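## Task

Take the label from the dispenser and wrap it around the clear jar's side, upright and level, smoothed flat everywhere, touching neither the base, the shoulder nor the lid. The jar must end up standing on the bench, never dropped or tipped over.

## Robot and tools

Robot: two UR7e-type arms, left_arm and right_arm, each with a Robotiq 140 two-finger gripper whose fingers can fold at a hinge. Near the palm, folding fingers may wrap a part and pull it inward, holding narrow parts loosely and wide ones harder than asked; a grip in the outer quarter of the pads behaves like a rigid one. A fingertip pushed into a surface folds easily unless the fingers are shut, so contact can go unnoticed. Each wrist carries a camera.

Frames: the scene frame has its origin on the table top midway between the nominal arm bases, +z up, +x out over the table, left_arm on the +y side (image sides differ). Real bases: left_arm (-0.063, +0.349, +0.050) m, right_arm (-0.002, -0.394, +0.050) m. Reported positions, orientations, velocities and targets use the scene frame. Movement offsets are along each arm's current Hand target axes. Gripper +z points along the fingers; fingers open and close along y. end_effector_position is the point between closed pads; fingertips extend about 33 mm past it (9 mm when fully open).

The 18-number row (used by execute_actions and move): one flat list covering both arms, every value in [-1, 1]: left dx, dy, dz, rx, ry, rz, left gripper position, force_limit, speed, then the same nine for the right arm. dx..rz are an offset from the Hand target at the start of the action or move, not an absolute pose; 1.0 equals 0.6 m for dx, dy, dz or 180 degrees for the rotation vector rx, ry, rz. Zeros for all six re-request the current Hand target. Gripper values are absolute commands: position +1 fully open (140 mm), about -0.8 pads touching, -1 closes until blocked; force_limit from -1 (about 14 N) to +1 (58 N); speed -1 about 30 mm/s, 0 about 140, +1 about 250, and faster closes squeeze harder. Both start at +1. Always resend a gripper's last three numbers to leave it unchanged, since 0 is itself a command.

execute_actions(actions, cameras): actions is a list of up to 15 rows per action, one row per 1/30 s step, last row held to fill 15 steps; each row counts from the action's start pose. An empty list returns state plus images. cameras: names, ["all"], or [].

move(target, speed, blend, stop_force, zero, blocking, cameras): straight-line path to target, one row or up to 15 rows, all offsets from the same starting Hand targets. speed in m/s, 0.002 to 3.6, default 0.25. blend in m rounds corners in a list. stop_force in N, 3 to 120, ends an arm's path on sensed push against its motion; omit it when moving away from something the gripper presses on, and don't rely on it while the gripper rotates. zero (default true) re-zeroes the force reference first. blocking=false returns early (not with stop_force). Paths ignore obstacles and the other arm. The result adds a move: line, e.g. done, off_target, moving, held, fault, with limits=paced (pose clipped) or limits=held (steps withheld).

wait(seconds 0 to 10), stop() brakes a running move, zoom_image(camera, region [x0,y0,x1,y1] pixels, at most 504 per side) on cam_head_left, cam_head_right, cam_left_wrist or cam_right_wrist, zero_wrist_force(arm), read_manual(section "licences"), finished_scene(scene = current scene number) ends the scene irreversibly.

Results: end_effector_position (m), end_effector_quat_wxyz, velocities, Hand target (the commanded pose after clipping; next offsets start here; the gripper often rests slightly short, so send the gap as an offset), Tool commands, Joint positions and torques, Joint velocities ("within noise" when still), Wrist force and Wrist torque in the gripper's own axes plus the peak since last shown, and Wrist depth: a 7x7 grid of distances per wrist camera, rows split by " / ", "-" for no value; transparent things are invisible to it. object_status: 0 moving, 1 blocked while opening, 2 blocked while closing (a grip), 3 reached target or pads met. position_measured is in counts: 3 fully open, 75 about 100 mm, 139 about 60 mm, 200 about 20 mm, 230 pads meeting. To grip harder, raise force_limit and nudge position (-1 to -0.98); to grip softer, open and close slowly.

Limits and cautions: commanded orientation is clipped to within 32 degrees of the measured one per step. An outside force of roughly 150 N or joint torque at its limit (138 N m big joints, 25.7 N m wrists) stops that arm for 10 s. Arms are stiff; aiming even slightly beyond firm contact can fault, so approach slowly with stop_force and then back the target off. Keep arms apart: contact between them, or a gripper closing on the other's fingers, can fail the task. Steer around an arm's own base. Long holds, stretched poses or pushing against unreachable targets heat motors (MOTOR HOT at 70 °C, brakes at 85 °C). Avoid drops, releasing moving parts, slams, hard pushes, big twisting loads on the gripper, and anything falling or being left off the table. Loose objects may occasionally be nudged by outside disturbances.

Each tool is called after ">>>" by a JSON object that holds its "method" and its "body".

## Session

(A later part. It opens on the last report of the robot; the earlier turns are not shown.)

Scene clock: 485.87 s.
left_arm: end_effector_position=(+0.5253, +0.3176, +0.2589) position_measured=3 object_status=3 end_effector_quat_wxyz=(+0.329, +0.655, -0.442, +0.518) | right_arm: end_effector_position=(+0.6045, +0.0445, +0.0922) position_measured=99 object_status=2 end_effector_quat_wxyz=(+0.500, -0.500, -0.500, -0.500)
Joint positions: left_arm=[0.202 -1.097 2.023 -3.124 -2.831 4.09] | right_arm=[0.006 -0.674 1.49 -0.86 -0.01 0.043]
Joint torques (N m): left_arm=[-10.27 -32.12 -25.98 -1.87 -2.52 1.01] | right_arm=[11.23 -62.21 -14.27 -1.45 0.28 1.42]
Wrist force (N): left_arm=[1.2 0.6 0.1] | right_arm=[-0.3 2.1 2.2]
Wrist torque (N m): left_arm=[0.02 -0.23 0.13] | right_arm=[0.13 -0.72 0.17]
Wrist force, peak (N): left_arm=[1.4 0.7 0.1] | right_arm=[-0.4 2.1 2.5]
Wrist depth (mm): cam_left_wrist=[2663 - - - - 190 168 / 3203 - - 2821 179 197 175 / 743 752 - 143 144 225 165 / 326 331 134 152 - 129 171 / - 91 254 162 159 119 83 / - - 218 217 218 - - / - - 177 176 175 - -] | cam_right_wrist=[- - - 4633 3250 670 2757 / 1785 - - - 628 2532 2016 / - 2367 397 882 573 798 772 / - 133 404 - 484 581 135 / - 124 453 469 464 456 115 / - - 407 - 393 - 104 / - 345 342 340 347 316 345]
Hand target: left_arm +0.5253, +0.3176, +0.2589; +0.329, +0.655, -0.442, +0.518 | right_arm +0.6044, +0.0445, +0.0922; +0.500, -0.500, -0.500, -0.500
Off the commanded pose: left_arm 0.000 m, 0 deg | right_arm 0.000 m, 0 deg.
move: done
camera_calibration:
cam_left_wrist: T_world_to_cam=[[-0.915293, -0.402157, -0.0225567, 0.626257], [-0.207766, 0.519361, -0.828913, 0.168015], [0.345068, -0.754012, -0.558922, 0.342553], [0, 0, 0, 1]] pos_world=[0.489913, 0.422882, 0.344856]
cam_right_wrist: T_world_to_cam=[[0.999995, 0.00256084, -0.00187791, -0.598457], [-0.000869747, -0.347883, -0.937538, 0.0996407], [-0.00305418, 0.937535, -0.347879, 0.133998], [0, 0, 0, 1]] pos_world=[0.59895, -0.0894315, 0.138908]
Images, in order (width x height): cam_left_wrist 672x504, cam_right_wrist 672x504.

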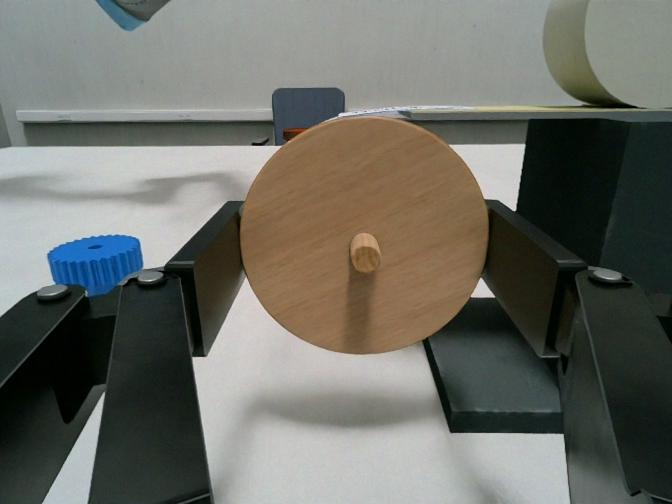

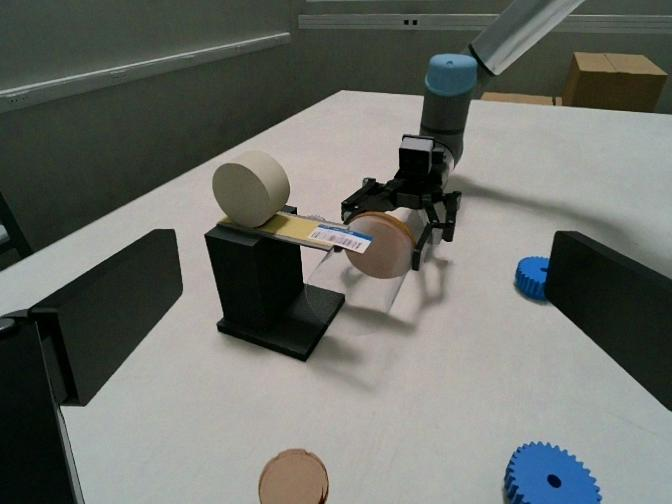

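>>> {"method": "move", "body": {"target": [0,0,0,0,0,0,1,1,1, 0.0042,0,0,0,0,0,-1,0.2,-1], "speed": 0.05, "cameras": ["cam_right_wrist","cam_left_wrist"]}}

>>> {"method": "zoom_image", "body": {"camera": "cam_right_wrist", "region": [280, 200, 430, 310]}}

>>> {"method": "zoom_image", "body": {"camera": "cam_left_wrist", "region": [300, 60, 500, 180]}}

Scene clock: 491.07 s.
left_arm: end_effector_position=(+0.5253, +0.3176, +0.2589) position_measured=3 object_status=3 end_effector_quat_wxyz=(+0.329, +0.655, -0.442, +0.518) | right_arm: end_effector_position=(+0.6044, +0.0445, +0.0947) position_measured=99 object_status=2 end_effector_quat_wxyz=(+0.500, -0.500, -0.500, -0.500)
Joint positions: left_arm=[0.202 -1.097 2.023 -3.124 -2.831 4.09] | right_arm=[0.006 -0.679 1.491 -0.859 -0.01 0.046]
Joint torques (N m): left_arm=[-10.04 -32.03 -25.11 -1.58 -2.44 0.66] | right_arm=[10.26 -59.62 -6.05 -1.53 1.53 1.68]
Wrist force (N): left_arm=[1.2 0.5 0.3] | right_arm=[-0.3 1.9 2.2]
Wrist torque (N m): left_arm=[-0.01 -0.23 0.13] | right_arm=[0.09 -0.72 0.16]
Wrist force, peak (N): left_arm=[1.4 0.7 0.1] | right_arm=[-0.5 2.3 2.5]
Wrist depth (mm): cam_left_wrist=[2347 - - - - 191 168 / - - - 140 175 209 173 / 757 765 750 142 146 210 167 / 419 335 152 146 153 132 172 / - 91 258 - 158 111 84 / - - 221 221 218 - - / - - 180 179 179 178 -] | cam_right_wrist=[- - - 2828 3512 637 1980 / - 2245 - - 613 - 2393 / 1998 - 395 831 570 - - / - 133 - 563 490 - 120 / - 124 484 494 490 - 115 / - 422 389 413 400 395 367 / - 345 351 330 342 307 335]
Hand target: left_arm +0.5253, +0.3176, +0.2589; +0.329, +0.655, -0.442, +0.518 | right_arm +0.6044, +0.0445, +0.0947; +0.500, -0.500, -0.500, -0.500
Off the commanded pose: left_arm 0.000 m, 0 deg | right_arm 0.000 m, 0 deg.
move: done
camera_calibration:
cam_left_wrist: T_world_to_cam=[[-0.915293, -0.402157, -0.0225567, 0.626257], [-0.207766, 0.519361, -0.828913, 0.168015], [0.345068, -0.754012, -0.558922, 0.342553], [0, 0, 0, 1]] pos_world=[0.489913, 0.422882, 0.344856]
cam_right_wrist: T_world_to_cam=[[0.999995, 0.00261863, -0.0020077, -0.598328], [-0.000971321, -0.347884, -0.937537, 0.102045], [-0.00315351, 0.937534, -0.34788, 0.134926], [0, 0, 0, 1]] pos_world=[0.598849, -0.0894313, 0.141408]
Images, in order (width x height): cam_left_wrist 672x504, cam_right_wrist 672x504.

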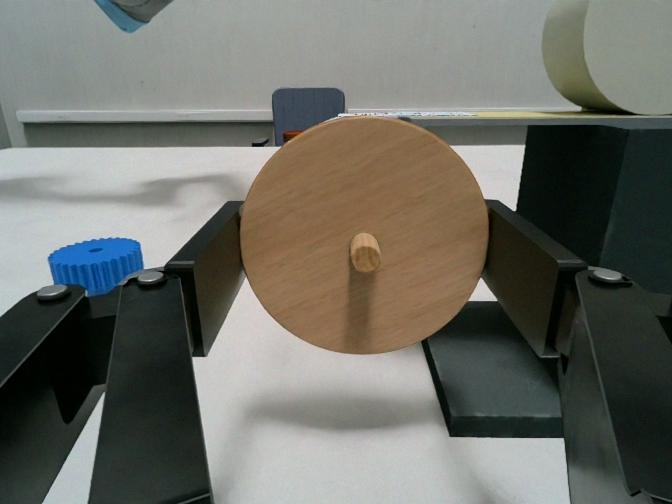

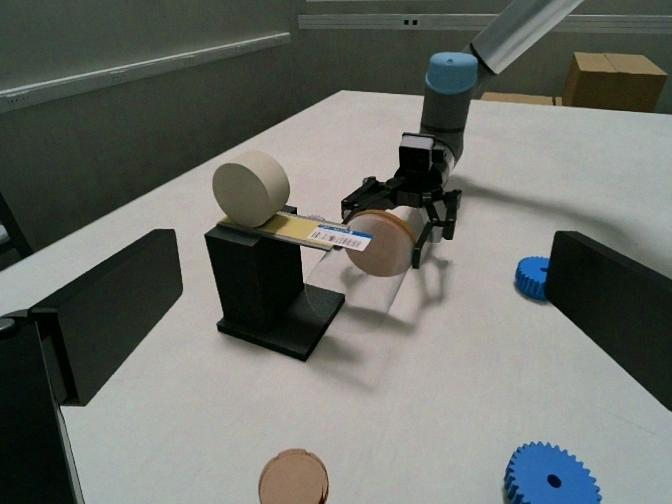

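Scaled by 3.360.

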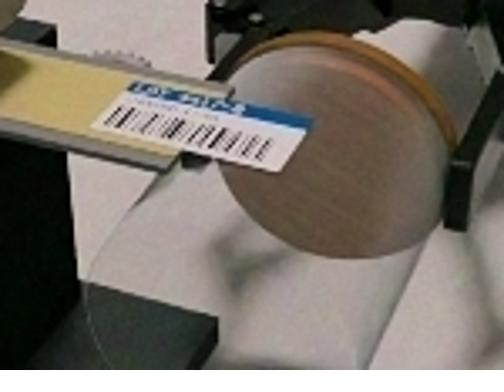

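Scaled by 2.520.

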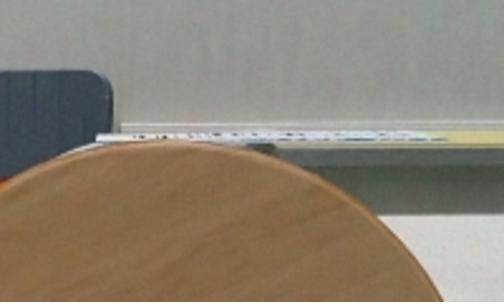

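>>> {"method": "move", "body": {"target": [[0,0,0,0,0,0,1,1,1, 0.0033,0,0,0,0,0,-1,0.2,-1],[0,0,0,0,0,0,1,1,1, 0.0177,-0.0188,0,0,0,0.1111,-1,0.2,-1],[0,0,0,0,0,0,1,1,1, 0.0375,-0.0317,0,0,0,0.2222,-1,0.2,-1]], "speed": [0.03,0.1,0.1], "blend": [0,0.01,0], "cameras": ["cam_right_wrist","cam_left_wrist"]}}

>>> {"method": "zoom_image", "body": {"camera": "cam_right_wrist", "region": [280, 180, 430, 310]}}

>>> {"method": "zoom_image", "body": {"camera": "cam_left_wrist", "region": [300, 60, 500, 180]}}

Scene clock: 523.50 s.
left_arm: end_effector_position=(+0.5253, +0.3176, +0.2589) position_measured=3 object_status=3 end_effector_quat_wxyz=(+0.329, +0.655, -0.442, +0.518) | right_arm: end_effector_position=(+0.5854, +0.0445, +0.1172) position_measured=99 object_status=2 end_effector_quat_wxyz=(+0.641, -0.640, -0.298, -0.300)
Joint positions: left_arm=[0.202 -1.097 2.023 -3.124 -2.831 4.09] | right_arm=[0.006 -0.701 1.469 -0.556 -0.009 0.485]
Joint torques (N m): left_arm=[-10.53 -32.74 -25.97 -1.8 -2.52 0.83] | right_arm=[-2.32 -59.08 -10.69 1.75 0.53 -0.55]
Wrist force (N): left_arm=[1.1 0.6 0.2] | right_arm=[-0.3 1.8 1.6]
Wrist torque (N m): left_arm=[0.03 -0.22 0.13] | right_arm=[0.14 -0.76 -0.16]
Wrist force, peak (N): left_arm=[1.3 0.8 0.4] | right_arm=[-0.4 2.1 2.5]
Wrist depth (mm): cam_left_wrist=[- 479 445 - 4558 179 146 / 485 472 - 2926 637 526 - / 503 501 146 - 145 377 224 / - - 151 151 - 129 - / - 91 163 165 273 111 84 / - - 403 324 253 223 - / - - 331 262 211 - -] | cam_right_wrist=[- 2367 2447 4033 3250 658 2792 / 1846 - - - 607 - 2114 / - - 397 783 510 792 767 / - 133 414 556 553 567 576 / - 116 466 484 483 432 115 / - 404 374 400 404 393 366 / - 343 344 355 335 327 337]
Hand target: left_arm +0.5253, +0.3176, +0.2589; +0.329, +0.655, -0.442, +0.518 | right_arm +0.5854, +0.0445, +0.1172; +0.641, -0.641, -0.299, -0.299
Off the commanded pose: left_arm 0.000 m, 0 deg | right_arm 0.000 m, 0 deg.
move: done
camera_calibration:
cam_left_wrist: T_world_to_cam=[[-0.915293, -0.402157, -0.0225567, 0.626257], [-0.207766, 0.519361, -0.828913, 0.168015], [0.345068, -0.754012, -0.558922, 0.342553], [0, 0, 0, 1]] pos_world=[0.489913, 0.422882, 0.344856]
cam_right_wrist: T_world_to_cam=[[0.764866, 0.0034295, -0.644181, -0.3664], [-0.603578, -0.345626, -0.718496, 0.450169], [-0.22511, 0.938366, -0.262288, 0.262544], [0, 0, 0, 1]] pos_world=[0.61106, -0.0895158, 0.156279]
Images, in order (width x height): cam_left_wrist 672x504, cam_right_wrist 672x504.

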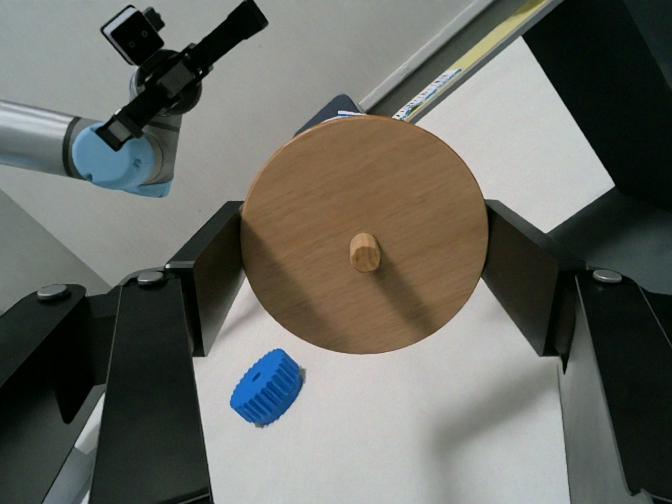

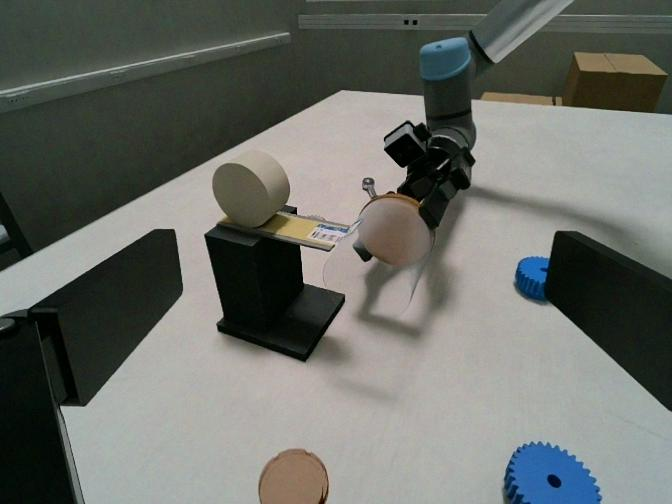

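Scaled by 3.360.

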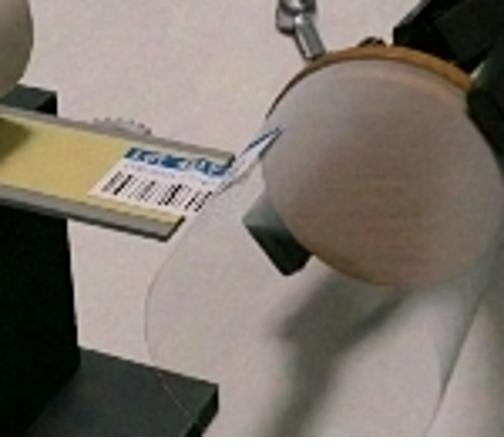

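Scaled by 2.520.

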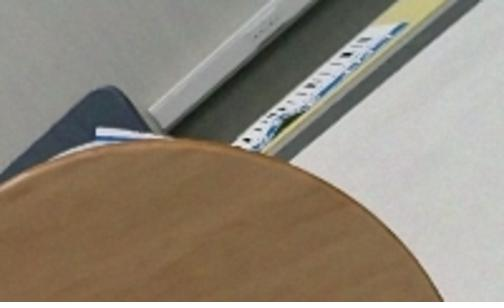

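>>> {"method": "move", "body": {"target": [[0,0,0,0,0,0,1,1,1, 0.0187,-0.0227,0,0,0,0.1389,-1,0.2,-1],[0,0,0,0,0,0,1,1,1, 0.1143,-0.103,0,0,0,0.1389,-1,0.2,-1]], "speed": [0.1,0.05], "blend": [0.005,0], "cameras": ["cam_right_wrist","cam_left_wrist"]}}

>>> {"method": "zoom_image", "body": {"camera": "cam_right_wrist", "region": [280, 140, 450, 290]}}

>>> {"method": "zoom_image", "body": {"camera": "cam_left_wrist", "region": [250, 40, 560, 200]}}

Scene clock: 546.03 s.
left_arm: end_effector_position=(+0.5253, +0.3176, +0.2589) position_measured=3 object_status=3 end_effector_quat_wxyz=(+0.329, +0.655, -0.442, +0.518) | right_arm: end_effector_position=(+0.5821, +0.0446, +0.2094) position_measured=99 object_status=2 end_effector_quat_wxyz=(+0.691, -0.690, -0.153, -0.154)
Joint positions: left_arm=[0.202 -1.097 2.023 -3.124 -2.831 4.09] | right_arm=[0.006 -0.835 1.439 -0.344 -0.009 0.875]
Joint torques (N m): left_arm=[-9.53 -33.39 -26.47 -1.97 -2.37 0.87] | right_arm=[6.24 -57.55 -15.11 2.38 -1.91 -1.32]
Wrist force (N): left_arm=[1.1 0.5 0.3] | right_arm=[0.0 1.9 1.0]
Wrist torque (N m): left_arm=[0.00 -0.20 0.13] | right_arm=[-0.06 -0.58 -0.33]
Wrist force, peak (N): left_arm=[1.5 0.4 0.2] | right_arm=[0.1 2.6 1.3]
Wrist depth (mm): cam_left_wrist=[- - - - - 648 179 / - - - - 1063 602 202 / - - 150 - 145 407 348 / - - 149 151 150 132 312 / - 91 - 161 528 111 84 / - - - 826 523 - - / - - - 646 419 - -] | cam_right_wrist=[- - - - 578 - 2393 / 1962 - - - 383 1244 2016 / 2342 - 401 393 407 828 868 / - 133 420 485 532 612 121 / - 116 471 - 487 - 115 / - 385 403 401 400 - 100 / - 341 344 343 323 314 341]
Hand target: left_arm +0.5253, +0.3176, +0.2589; +0.329, +0.655, -0.442, +0.518 | right_arm +0.5821, +0.0446, +0.2094; +0.690, -0.691, -0.153, -0.153
Off the commanded pose: left_arm 0.000 m, 0 deg | right_arm 0.000 m, 0 deg.
move: done
camera_calibration:
cam_left_wrist: T_world_to_cam=[[-0.915293, -0.402157, -0.0225567, 0.626257], [-0.207766, 0.519361, -0.828913, 0.168015], [0.345068, -0.754012, -0.558922, 0.342553], [0, 0, 0, 1]] pos_world=[0.489913, 0.422882, 0.344856]
cam_right_wrist: T_world_to_cam=[[0.420745, 0.00445335, -0.907168, -0.0491454], [-0.85056, -0.345808, -0.396188, 0.590691], [-0.31547, 0.938295, -0.141709, 0.313227], [0, 0, 0, 1]] pos_world=[0.621909, -0.0894143, 0.233828]
Images, in order (width x height): cam_left_wrist 672x504, cam_right_wrist 672x504.

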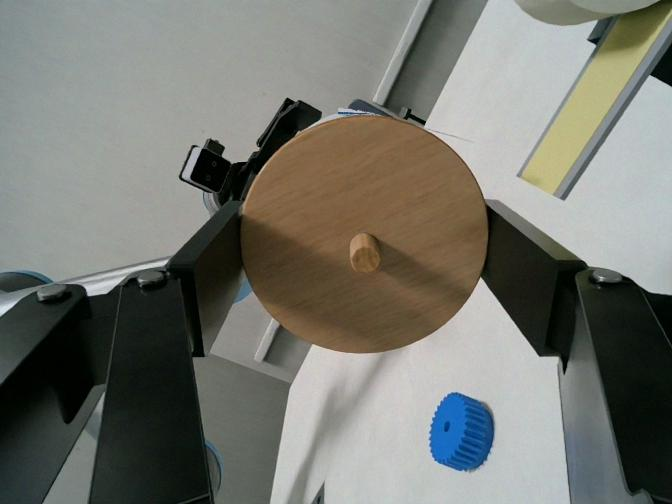

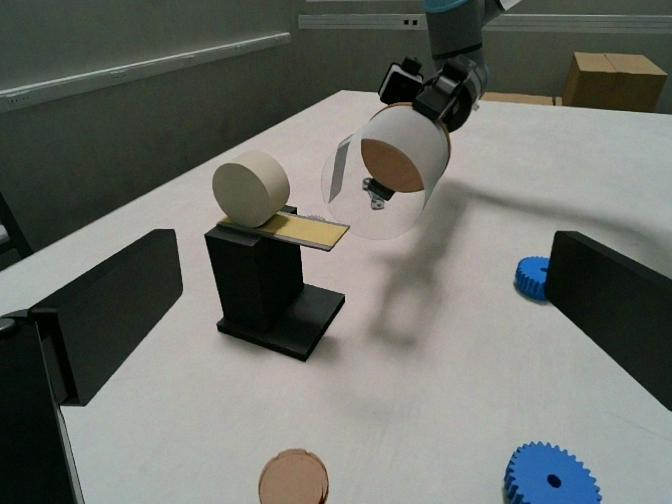

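Scaled by 2.965.

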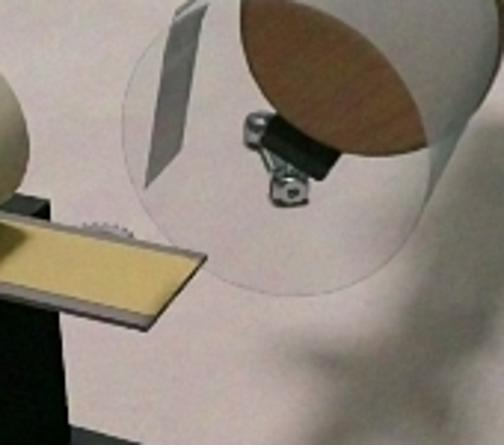

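Scaled by 1.626.

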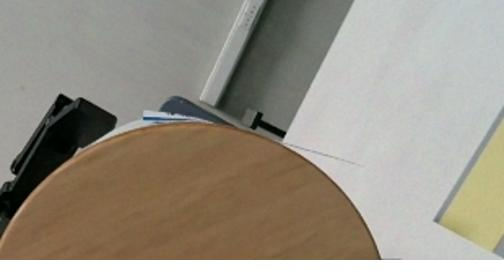

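>>> {"method": "move", "body": {"target": [[0,0,0,0,0,0,1,1,1, 0.0282,-0.0604,-0.12,0,0,0,-1,0.2,-1],[0,0,0,0,0,0,1,1,1, 0.0527,-0.0502,-0.2577,-0.2808,-0.4407,-0.2808,-1,0.2,-1]], "speed": [0.2,0.3], "blend": [0.03,0], "cameras": ["cam_right_wrist","cam_left_wrist"]}}

>>> {"method": "zoom_image", "body": {"camera": "cam_left_wrist", "region": [220, 80, 520, 280]}}

>>> {"method": "zoom_image", "body": {"camera": "cam_right_wrist", "region": [300, 20, 500, 220]}}

Scene clock: 579.27 s.
left_arm: end_effector_position=(+0.5253, +0.3176, +0.2589) position_measured=3 object_status=3 end_effector_quat_wxyz=(+0.329, +0.655, -0.442, +0.518) | right_arm: end_effector_position=(+0.5979, -0.1100, +0.2502) position_measured=99 object_status=2 end_effector_quat_wxyz=(+0.000, +0.707, +0.707, +0.000)
Joint positions: left_arm=[0.202 -1.097 2.023 -3.124 -2.831 4.09] | right_arm=[0.256 -1.183 1.297 -1.685 -1.571 1.811]
Joint torques (N m): left_arm=[-9.22 -35.26 -25.75 -2.11 -2.55 0.65] | right_arm=[-3.37 -36.71 -32.98 -2.3 -0.98 1.64]
Wrist force (N): left_arm=[1.2 0.7 0.2] | right_arm=[-0.7 -0.1 2.0]
Wrist torque (N m): left_arm=[0.04 -0.22 0.13] | right_arm=[-0.13 0.04 0.00]
Wrist force, peak (N): left_arm=[1.4 0.6 0.0] | right_arm=[-1.1 3.1 3.8]
Wrist depth (mm): cam_left_wrist=[350 348 346 348 346 346 345 / 373 376 369 359 362 362 364 / 391 393 380 145 143 389 385 / 421 404 133 150 153 132 407 / - 91 445 163 441 111 84 / - - 472 480 473 - - / - - 504 514 507 - -] | cam_right_wrist=[- - - - 487 5311 - / - - - - 521 1274 2268 / - - 394 - - 841 - / - 133 - - 581 144 128 / - 124 465 488 443 435 115 / - 406 406 385 383 397 365 / - 344 342 340 351 318 333]
Hand target: left_arm +0.5253, +0.3176, +0.2589; +0.329, +0.655, -0.442, +0.518 | right_arm +0.5980, -0.1100, +0.2502; +0.000, +0.707, +0.707, +0.000
Off the commanded pose: left_arm 0.000 m, 0 deg | right_arm 0.000 m, 0 deg.
move: done
camera_calibration:
cam_left_wrist: T_world_to_cam=[[-0.915293, -0.402157, -0.0225567, 0.626257], [-0.207766, 0.519361, -0.828913, 0.168015], [0.345068, -0.754012, -0.558922, 0.342553], [0, 0, 0, 1]] pos_world=[0.489913, 0.422882, 0.344856]
cam_right_wrist: T_world_to_cam=[[0.999995, -0.00246264, -0.00212623, -0.591683], [-0.00156939, -0.937567, 0.347802, -0.192014], [-0.00284999, -0.347797, -0.937566, 0.339824], [0, 0, 0, 1]] pos_world=[0.592347, -0.0632935, 0.384132]
Images, in order (width x height): cam_left_wrist 672x504, cam_right_wrist 672x504.

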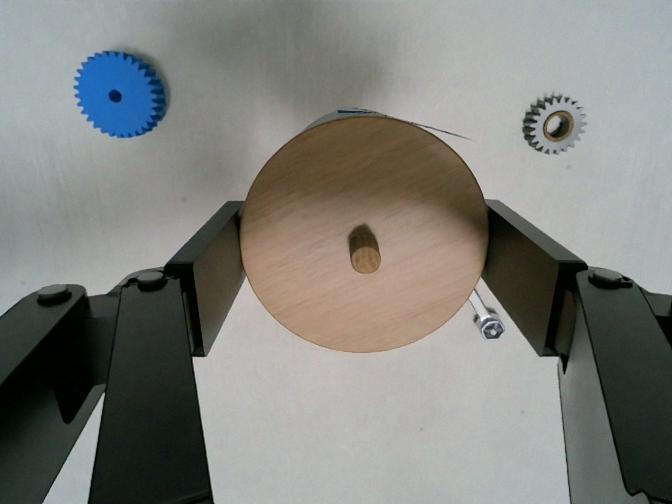

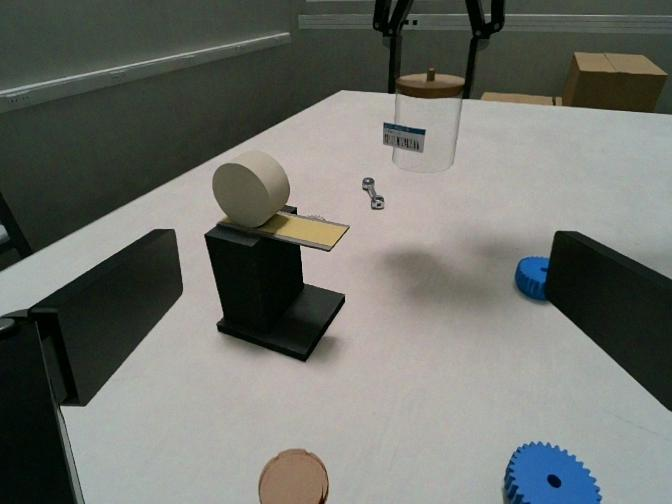

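Scaled by 1.680.

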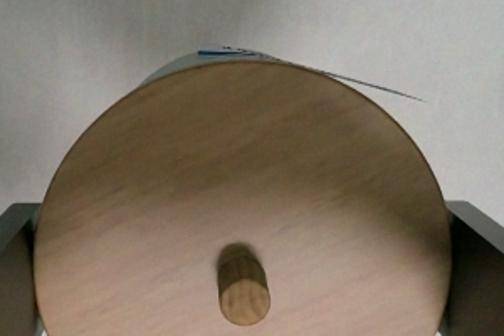

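Scaled by 2.520.

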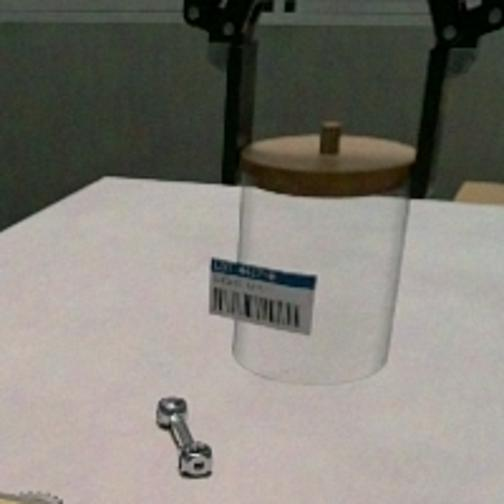

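>>> {"method": "move", "body": {"target": [0,0,0,0,0,0,1,1,1, 0,0,0.21,0,0,0,-1,0.2,-1], "speed": 0.12}}

>>> {"method": "move", "body": {"target": [0,0,0,0,0,0,1,1,1, 0,0,0.025,0,0,0,-1,0.2,-1], "speed": 0.012, "stop_force": 4, "cameras": ["cam_right_wrist"]}}

>>> {"method": "zoom_image", "body": {"camera": "cam_right_wrist", "region": [340, 130, 480, 290]}}

Scene clock: 590.77 s.
left_arm: end_effector_position=(+0.5253, +0.3176, +0.2589) position_measured=3 object_status=3 end_effector_quat_wxyz=(+0.329, +0.655, -0.442, +0.518) | right_arm: end_effector_position=(+0.5980, -0.1101, +0.1242) position_measured=99 object_status=2 end_effector_quat_wxyz=(+0.000, +0.707, +0.707, +0.000)
Joint positions: left_arm=[0.202 -1.097 2.023 -3.124 -2.831 4.09] | right_arm=[0.256 -1.105 1.516 -1.982 -1.572 1.811]
Joint torques (N m): left_arm=[-8.26 -35.06 -26.35 -2.06 -2.45 0.63] | right_arm=[-8.05 -53.88 -28.94 -3.15 1.1 -2]
Wrist force (N): left_arm=[1.0 0.6 0.0] | right_arm=[-1.0 0.0 2.4]
Wrist torque (N m): left_arm=[0.03 -0.19 0.13] | right_arm=[-0.13 0.07 -0.03]
Wrist force, peak (N): left_arm=[1.4 0.7 0.2] | right_arm=[-0.9 -0.3 4.6]
Wrist depth (mm): cam_left_wrist=[235 235 233 233 233 231 233 / - 247 247 241 243 246 242 / 264 261 255 144 145 261 260 / 278 272 149 149 153 140 271 / - 91 300 - 165 111 84 / - - 318 318 316 - - / - - 342 342 340 - -] | cam_right_wrist=[- - 3512 - 438 2904 2420 / - - 3691 - 501 1336 2074 / 1861 - 403 871 798 889 889 / - 124 418 610 - 145 122 / - 116 462 482 464 460 115 / - 395 403 406 414 397 368 / - 342 343 341 338 308 333]
Hand target: left_arm +0.5253, +0.3176, +0.2589; +0.329, +0.655, -0.442, +0.518 | right_arm +0.5981, -0.1101, +0.1242; +0.000, +0.707, +0.707, +0.000
Off the commanded pose: left_arm 0.000 m, 0 deg | right_arm 0.000 m, 0 deg.
move: done

Scene clock: 592.63 s.
left_arm: end_effector_position=(+0.5253, +0.3176, +0.2589) position_measured=3 object_status=3 end_effector_quat_wxyz=(+0.329, +0.655, -0.442, +0.518) | right_arm: end_effector_position=(+0.5980, -0.1101, +0.1154) position_measured=99 object_status=2 end_effector_quat_wxyz=(+0.000, +0.707, +0.707, +0.000)
Joint positions: left_arm=[0.202 -1.097 2.023 -3.124 -2.831 4.09] | right_arm=[0.256 -1.096 1.527 -2.003 -1.571 1.811]
Joint torques (N m): left_arm=[-8.23 -35.39 -27.3 -2.2 -2.55 0.7] | right_arm=[-6.57 -51.77 -27.93 -1.45 0.63 -1.96]
Wrist force (N): left_arm=[1.0 0.6 0.2] | right_arm=[-0.7 0.9 -2.8]
Wrist torque (N m): left_arm=[0.02 -0.18 0.13] | right_arm=[-0.04 0.07 -0.03]
Wrist force, peak (N): left_arm=[1.4 0.6 0.3] | right_arm=[-1.9 -2.7 -17.5]
Wrist depth (mm): cam_left_wrist=[227 226 225 224 225 226 224 / 240 239 241 233 236 236 233 / 254 253 246 143 143 251 252 / 269 263 134 155 - 140 262 / - 91 287 161 288 111 84 / - - 307 305 304 - - / - - 330 327 331 - -] | cam_right_wrist=[- 2054 2245 - 443 2562 2792 / - 2532 2245 994 509 1274 2094 / - - 396 - 556 - 783 / - 133 - 557 612 575 570 / - 124 493 485 484 489 115 / - 409 - 405 393 - 368 / - 340 - 333 338 317 335]
Hand target: left_arm +0.5253, +0.3176, +0.2589; +0.329, +0.655, -0.442, +0.518 | right_arm +0.5981, -0.1101, +0.1154; +0.000, +0.707, +0.707, +0.000 (not the last commanded pose)
Off the commanded pose: left_arm 0.000 m, 0 deg | right_arm 0.006 m, 0 deg.
move: contact (right_arm)
camera_calibration:
cam_right_wrist: T_world_to_cam=[[0.999995, -0.00255609, -0.00209074, -0.592084], [-0.00166872, -0.937489, 0.348011, -0.145179], [-0.00284959, -0.348006, -0.937488, 0.21328], [0, 0, 0, 1]] pos_world=[0.592446, -0.0633939, 0.249233]
Images, in order (width x height): cam_right_wrist 672x504.

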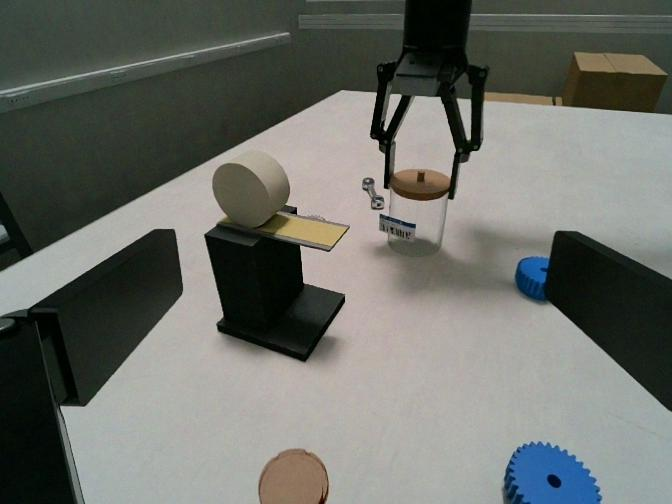

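Scaled by 3.150.

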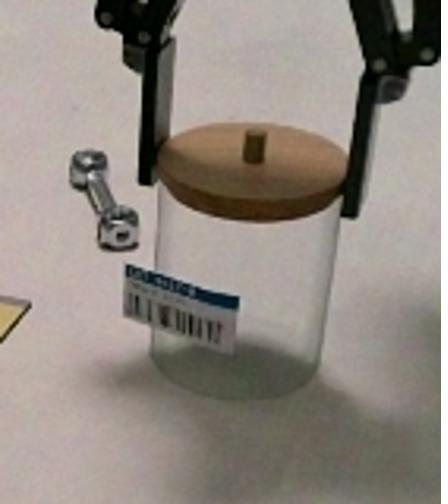

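>>> {"method": "move", "body": {"target": [[0,0,0,0,0,0,1,1,1, 0,0,0,0,0,0,1,-0.3,-0.7],[0,0,0,0,0,0,1,1,1, 0,0,-0.01,0,0,-0.4278,1,-0.3,-0.7],[0,0,0,0,0,0,1,1,1, 0,0,0.119,0,0,-0.4278,1,-0.3,-0.7]], "speed": [0.1,0.4,0.12], "cameras": ["cam_left_wrist","cam_right_wrist"]}}

>>> {"method": "zoom_image", "body": {"camera": "cam_left_wrist", "region": [220, 90, 520, 390]}}

>>> {"method": "zoom_image", "body": {"camera": "cam_right_wrist", "region": [340, 130, 480, 290]}}

Scene clock: 637.07 s.
left_arm: end_effector_position=(+0.5253, +0.3176, +0.2589) position_measured=3 object_status=3 end_effector_quat_wxyz=(+0.329, +0.655, -0.442, +0.518) | right_arm: end_effector_position=(+0.5980, -0.1102, +0.0440) position_measured=3 object_status=3 end_effector_quat_wxyz=(+0.000, +0.113, +0.994, +0.000)
Joint positions: left_arm=[0.202 -1.097 2.023 -3.124 -2.831 4.09] | right_arm=[0.256 -1.014 1.604 -2.161 -1.572 0.467]
Joint torques (N m): left_arm=[-7.64 -36.95 -26.78 -1.99 -2.18 0.72] | right_arm=[-7.07 -50.48 -28.44 -2.84 -0.55 -1.54]
Wrist force (N): left_arm=[1.3 0.4 0.3] | right_arm=[-0.6 -0.1 0.3]
Wrist torque (N m): left_arm=[-0.02 -0.25 0.13] | right_arm=[-0.14 -0.02 -0.06]
Wrist force, peak (N): left_arm=[1.5 0.6 0.2] | right_arm=[-0.7 0.9 -2.9]
Wrist depth (mm): cam_left_wrist=[162 161 160 162 160 160 159 / 171 170 170 170 169 171 168 / 180 181 73 - 73 177 178 / 188 122 75 75 76 77 120 / - 84 83 80 80 82 109 / 224 - 87 88 84 85 221 / 234 237 - 93 - 96 233] | cam_right_wrist=[- - - 3350 451 2689 1998 / - - - - 483 1320 2156 / - - 399 - 521 - - / 615 133 - 585 543 617 122 / - 124 470 486 482 461 115 / - 406 403 400 398 382 109 / - 346 342 340 338 316 336]
Hand target: left_arm +0.5253, +0.3176, +0.2589; +0.329, +0.655, -0.442, +0.518 | right_arm +0.5981, -0.1102, +0.0440; +0.000, +0.113, +0.994, +0.000
Off the commanded pose: left_arm 0.000 m, 0 deg | right_arm 0.000 m, 0 deg.
move: done
camera_calibration:
cam_left_wrist: T_world_to_cam=[[-0.915293, -0.402157, -0.0225567, 0.626257], [-0.207766, 0.519361, -0.828913, 0.168015], [0.345068, -0.754012, -0.558922, 0.342553], [0, 0, 0, 1]] pos_world=[0.489913, 0.422882, 0.344856]
cam_right_wrist: T_world_to_cam=[[0.227367, 0.973804, -0.00322728, -0.022551], [0.913173, -0.212057, 0.348063, -0.587611], [0.33826, -0.082085, -0.937466, -0.0283975], [0, 0, 0, 1]] pos_world=[0.551323, -0.104978, 0.177831]
Images, in order (width x height): cam_left_wrist 672x504, cam_right_wrist 672x504.

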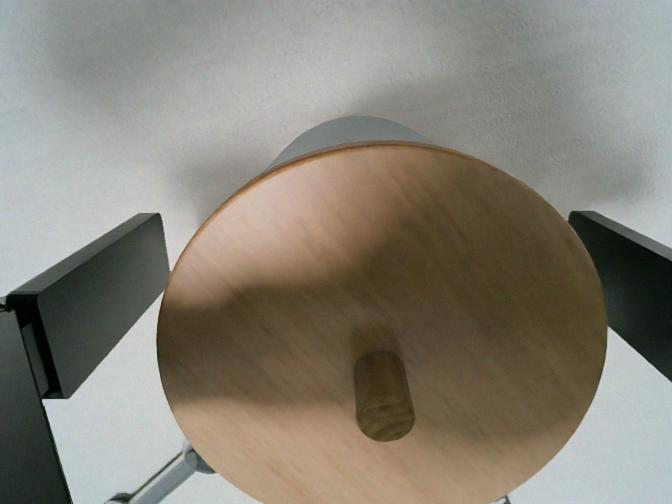

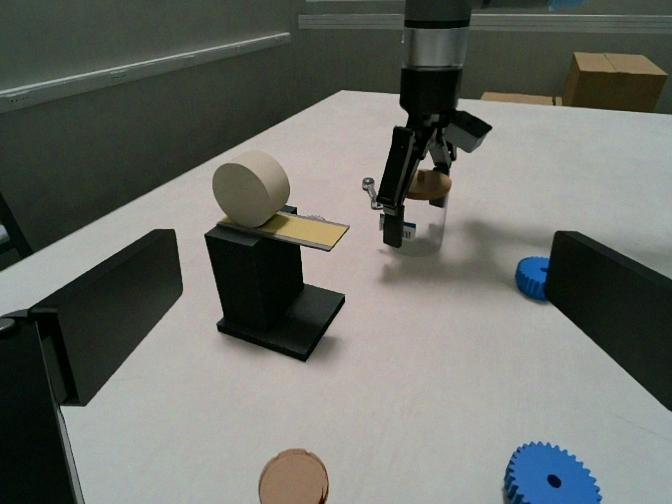

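Scaled by 1.680.

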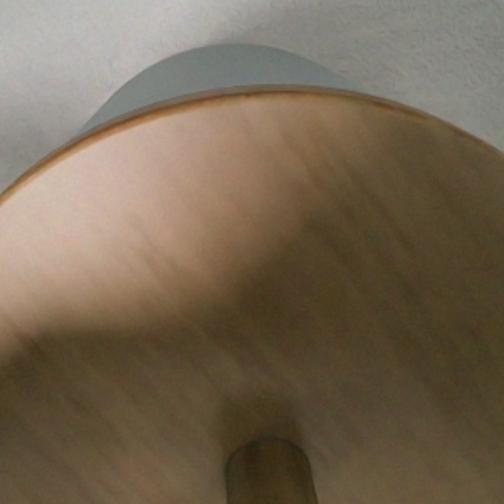

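Scaled by 3.150.

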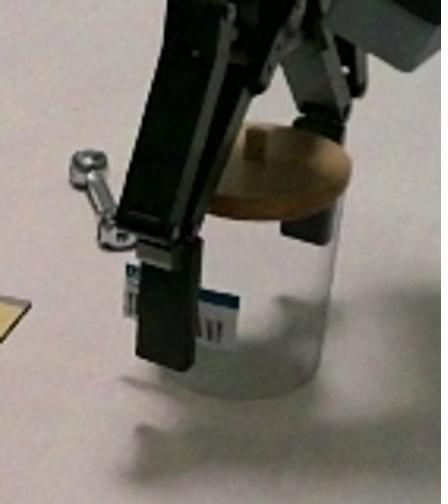

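>>> {"method": "move", "body": {"target": [[0,0,0,0,0,0,1,1,1, 0,0,0,0,0,0,-1,0,-1],[0,0,0,0,0,0,1,1,1, 0,0,0,0,0,0,0.42,0,-1],[0,0,0,0,0,0,1,1,1, 0,0,0,0,0,0.0333,0.42,0,-1],[0,0,0,0,0,0,1,1,1, 0,0,0,0,0,0.0333,-1,0,-1],[0,0,0,0,0,0,1,1,1, 0,0,0,0,0,0.0333,0.42,0,-1]], "speed": 0.25, "cameras": ["cam_right_wrist","cam_left_wrist"]}}

>>> {"method": "zoom_image", "body": {"camera": "cam_right_wrist", "region": [340, 130, 480, 290]}}

Scene clock: 652.63 s.
left_arm: end_effector_position=(+0.5253, +0.3176, +0.2589) position_measured=3 object_status=3 end_effector_quat_wxyz=(+0.329, +0.655, -0.442, +0.518) | right_arm: end_effector_position=(+0.5981, -0.1102, +0.0440) position_measured=76 object_status=0 end_effector_quat_wxyz=(+0.000, +0.165, +0.986, +0.000)
Joint positions: left_arm=[0.202 -1.097 2.023 -3.124 -2.831 4.09] | right_arm=[0.256 -1.014 1.604 -2.161 -1.572 0.572]
Joint torques (N m): left_arm=[-6.59 -38.4 -25.01 -2.2 -2.09 0.83] | right_arm=[-4.01 -47.8 -17.02 -2.24 -0.77 1.5]
Wrist force (N): left_arm=[1.3 0.6 0.1] | right_arm=[-0.6 -0.3 0.1]
Wrist torque (N m): left_arm=[0.02 -0.26 0.13] | right_arm=[-0.18 0.00 0.00]
Wrist force, peak (N): left_arm=[1.4 0.6 0.3] | right_arm=[1.4 0.1 -7.4]
Wrist depth (mm): cam_left_wrist=[162 161 161 163 160 160 159 / 171 170 170 170 169 171 169 / 182 181 73 72 71 177 178 / 192 187 76 75 75 77 187 / - 83 83 - 81 80 81 / - - 87 89 84 86 - / - - - 94 - 92 -] | cam_right_wrist=[- 2156 - 3691 445 - 2689 / 2222 - - 1361 488 - 1980 / - - 402 - 542 - 822 / - 133 - 683 - 145 121 / - 116 485 467 463 459 115 / - 395 401 398 - 392 99 / - 345 343 345 337 319 -]
Hand target: left_arm +0.5253, +0.3176, +0.2589; +0.329, +0.655, -0.442, +0.518 | right_arm +0.5981, -0.1102, +0.0440; +0.000, +0.165, +0.986, +0.000
Off the commanded pose: left_arm 0.000 m, 0 deg | right_arm 0.000 m, 0 deg.
move: done
camera_calibration:
cam_left_wrist: T_world_to_cam=[[-0.915293, -0.402157, -0.0225567, 0.626257], [-0.207766, 0.519361, -0.828913, 0.168015], [0.345068, -0.754012, -0.558922, 0.342553], [0, 0, 0, 1]] pos_world=[0.489913, 0.422882, 0.344856]
cam_right_wrist: T_world_to_cam=[[0.327857, 0.944723, -0.00298079, -0.0859062], [0.885938, -0.306357, 0.348223, -0.581738], [0.328061, -0.116808, -0.937407, -0.0261212], [0, 0, 0, 1]] pos_world=[0.552118, -0.100113, 0.177832]
Images, in order (width x height): cam_left_wrist 672x504, cam_right_wrist 672x504.

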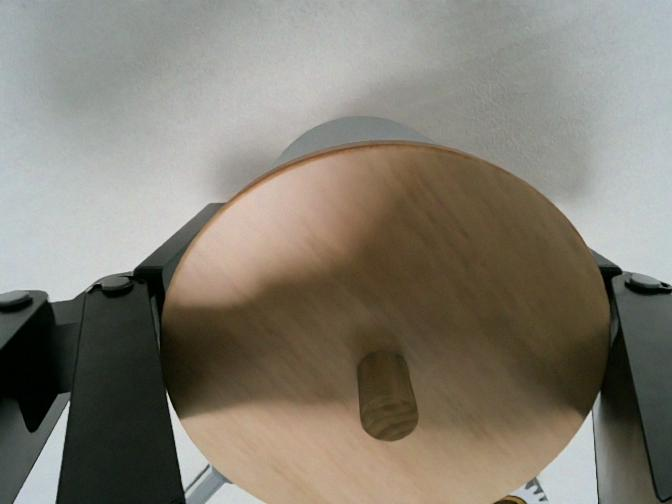

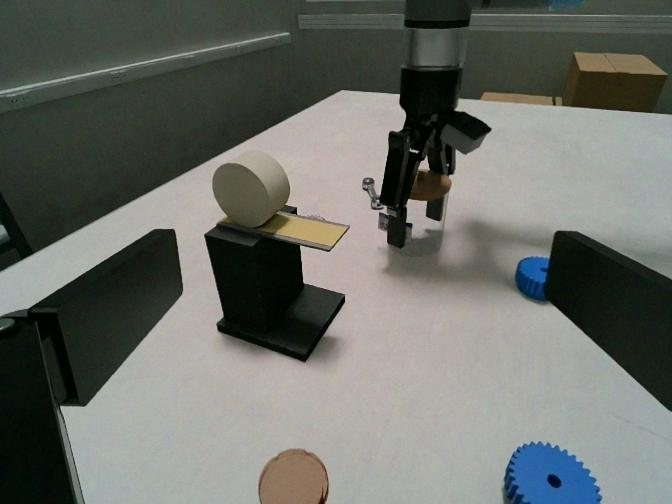

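Scaled by 3.150.

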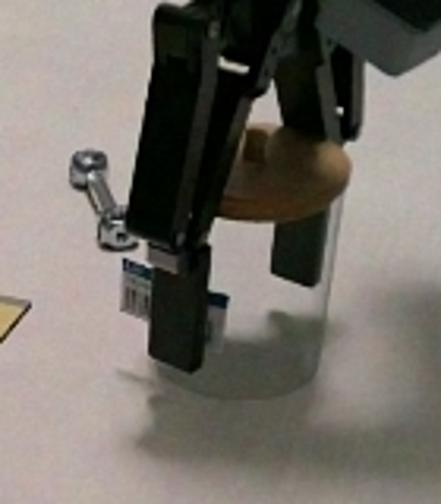

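>>> {"method": "move", "body": {"target": [[0,0,0,0,0,0,1,1,1, 0,0,0,0,0,0.0333,0.42,0,-1],[0,0,0,0,0,0,1,1,1, 0,0,0,0,0,0.0333,-1,0,-1],[0,0,0,0,0,0,1,1,1, 0,0,0,0,0,0.0333,0.42,0,-1],[0,0,0,0,0,0,1,1,1, 0,0,0,0,0,0.0667,0.42,0,-1],[0,0,0,0,0,0,1,1,1, 0,0,0,0,0,0.0667,-1,0,-1],[0,0,0,0,0,0,1,1,1, 0,0,0,0,0,0.0667,0.42,0,-1],[0,0,0,0,0,0,1,1,1, 0,0,0,0,0,0.1,0.42,0,-1],[0,0,0,0,0,0,1,1,1, 0,0,0,0,0,0.1,-1,0,-1],[0,0,0,0,0,0,1,1,1, 0,0,0,0,0,0.1,0.42,0,-1]], "speed": 0.25, "cameras": ["cam_right_wrist","cam_left_wrist"]}}

>>> {"method": "zoom_image", "body": {"camera": "cam_right_wrist", "region": [340, 130, 480, 290]}}

Scene clock: 670.50 s.
left_arm: end_effector_position=(+0.5253, +0.3176, +0.2589) position_measured=3 object_status=3 end_effector_quat_wxyz=(+0.329, +0.655, -0.442, +0.518) | right_arm: end_effector_position=(+0.5981, -0.1102, +0.0440) position_measured=76 object_status=0 end_effector_quat_wxyz=(+0.000, +0.317, +0.948, +0.000)
Joint positions: left_arm=[0.202 -1.097 2.023 -3.124 -2.831 4.09] | right_arm=[0.256 -1.014 1.604 -2.161 -1.572 0.886]
Joint torques (N m): left_arm=[-5.77 -40.14 -26.44 -2.51 -2.12 0.71] | right_arm=[5.13 -44.79 -22.55 -2.81 -1.25 1.35]
Wrist force (N): left_arm=[1.2 0.5 0.1] | right_arm=[-0.8 0.0 -0.2]
Wrist torque (N m): left_arm=[-0.01 -0.22 0.12] | right_arm=[-0.13 0.05 0.01]
Wrist force, peak (N): left_arm=[1.4 0.6 0.3] | right_arm=[0.3 0.7 -8.3]
Wrist depth (mm): cam_left_wrist=[162 162 161 162 161 160 160 / 170 170 173 169 169 171 169 / 181 181 74 73 72 177 179 / 193 188 75 75 75 77 185 / - 83 83 80 82 80 80 / - - 87 88 85 88 - / - - - 94 - 92 -] | cam_right_wrist=[1800 - - - 444 3755 2292 / 1523 2035 - - 485 1134 2054 / - - 386 838 558 822 825 / - 123 - 566 648 554 122 / - 116 436 - 484 458 115 / - 406 402 - 398 397 109 / - 347 331 341 339 327 344]
Hand target: left_arm +0.5253, +0.3176, +0.2589; +0.329, +0.655, -0.442, +0.518 | right_arm +0.5981, -0.1102, +0.0440; +0.000, +0.317, +0.948, +0.000
Off the commanded pose: left_arm 0.000 m, 0 deg | right_arm 0.000 m, 0 deg.
move: done
camera_calibration:
cam_left_wrist: T_world_to_cam=[[-0.915293, -0.402157, -0.0225567, 0.626257], [-0.207766, 0.519361, -0.828913, 0.168015], [0.345068, -0.754012, -0.558922, 0.342553], [0, 0, 0, 1]] pos_world=[0.489913, 0.422882, 0.344856]
cam_right_wrist: T_world_to_cam=[[0.603679, 0.797223, -0.00276661, -0.267093], [0.7479, -0.565122, 0.348257, -0.527656], [0.276075, -0.212305, -0.937395, -0.00553443], [0, 0, 0, 1]] pos_world=[0.5574, -0.0864321, 0.177833]
Images, in order (width x height): cam_left_wrist 672x504, cam_right_wrist 672x504.

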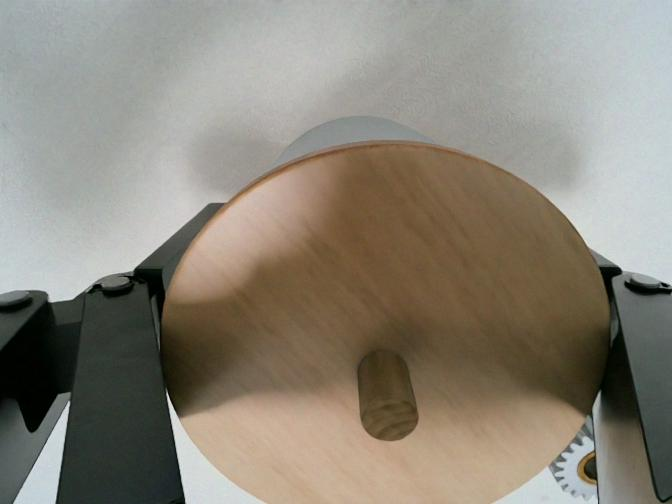

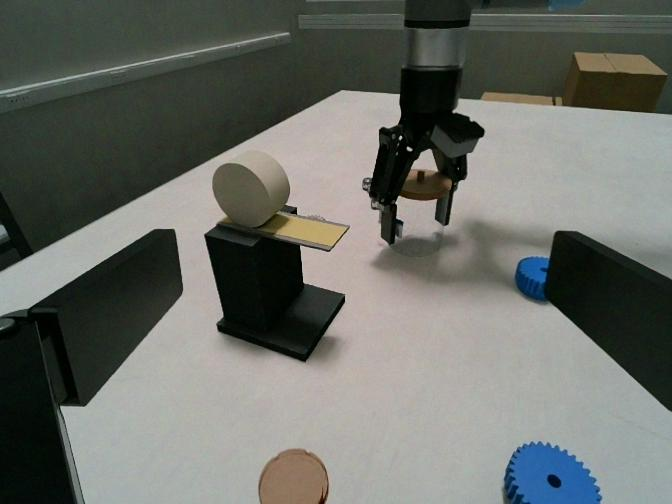

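Scaled by 3.150.

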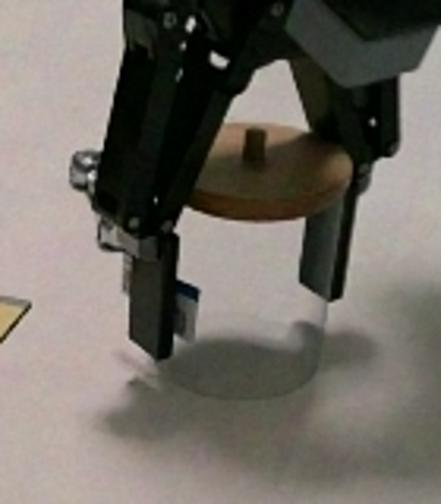

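>>> {"method": "zoom_image", "body": {"camera": "cam_left_wrist", "region": [220, 90, 520, 390]}}

Scaled by 1.680.

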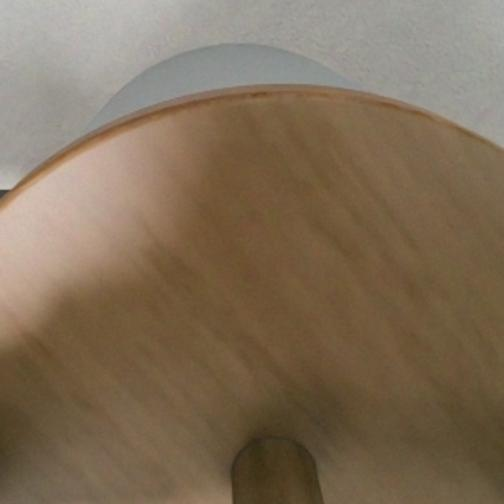

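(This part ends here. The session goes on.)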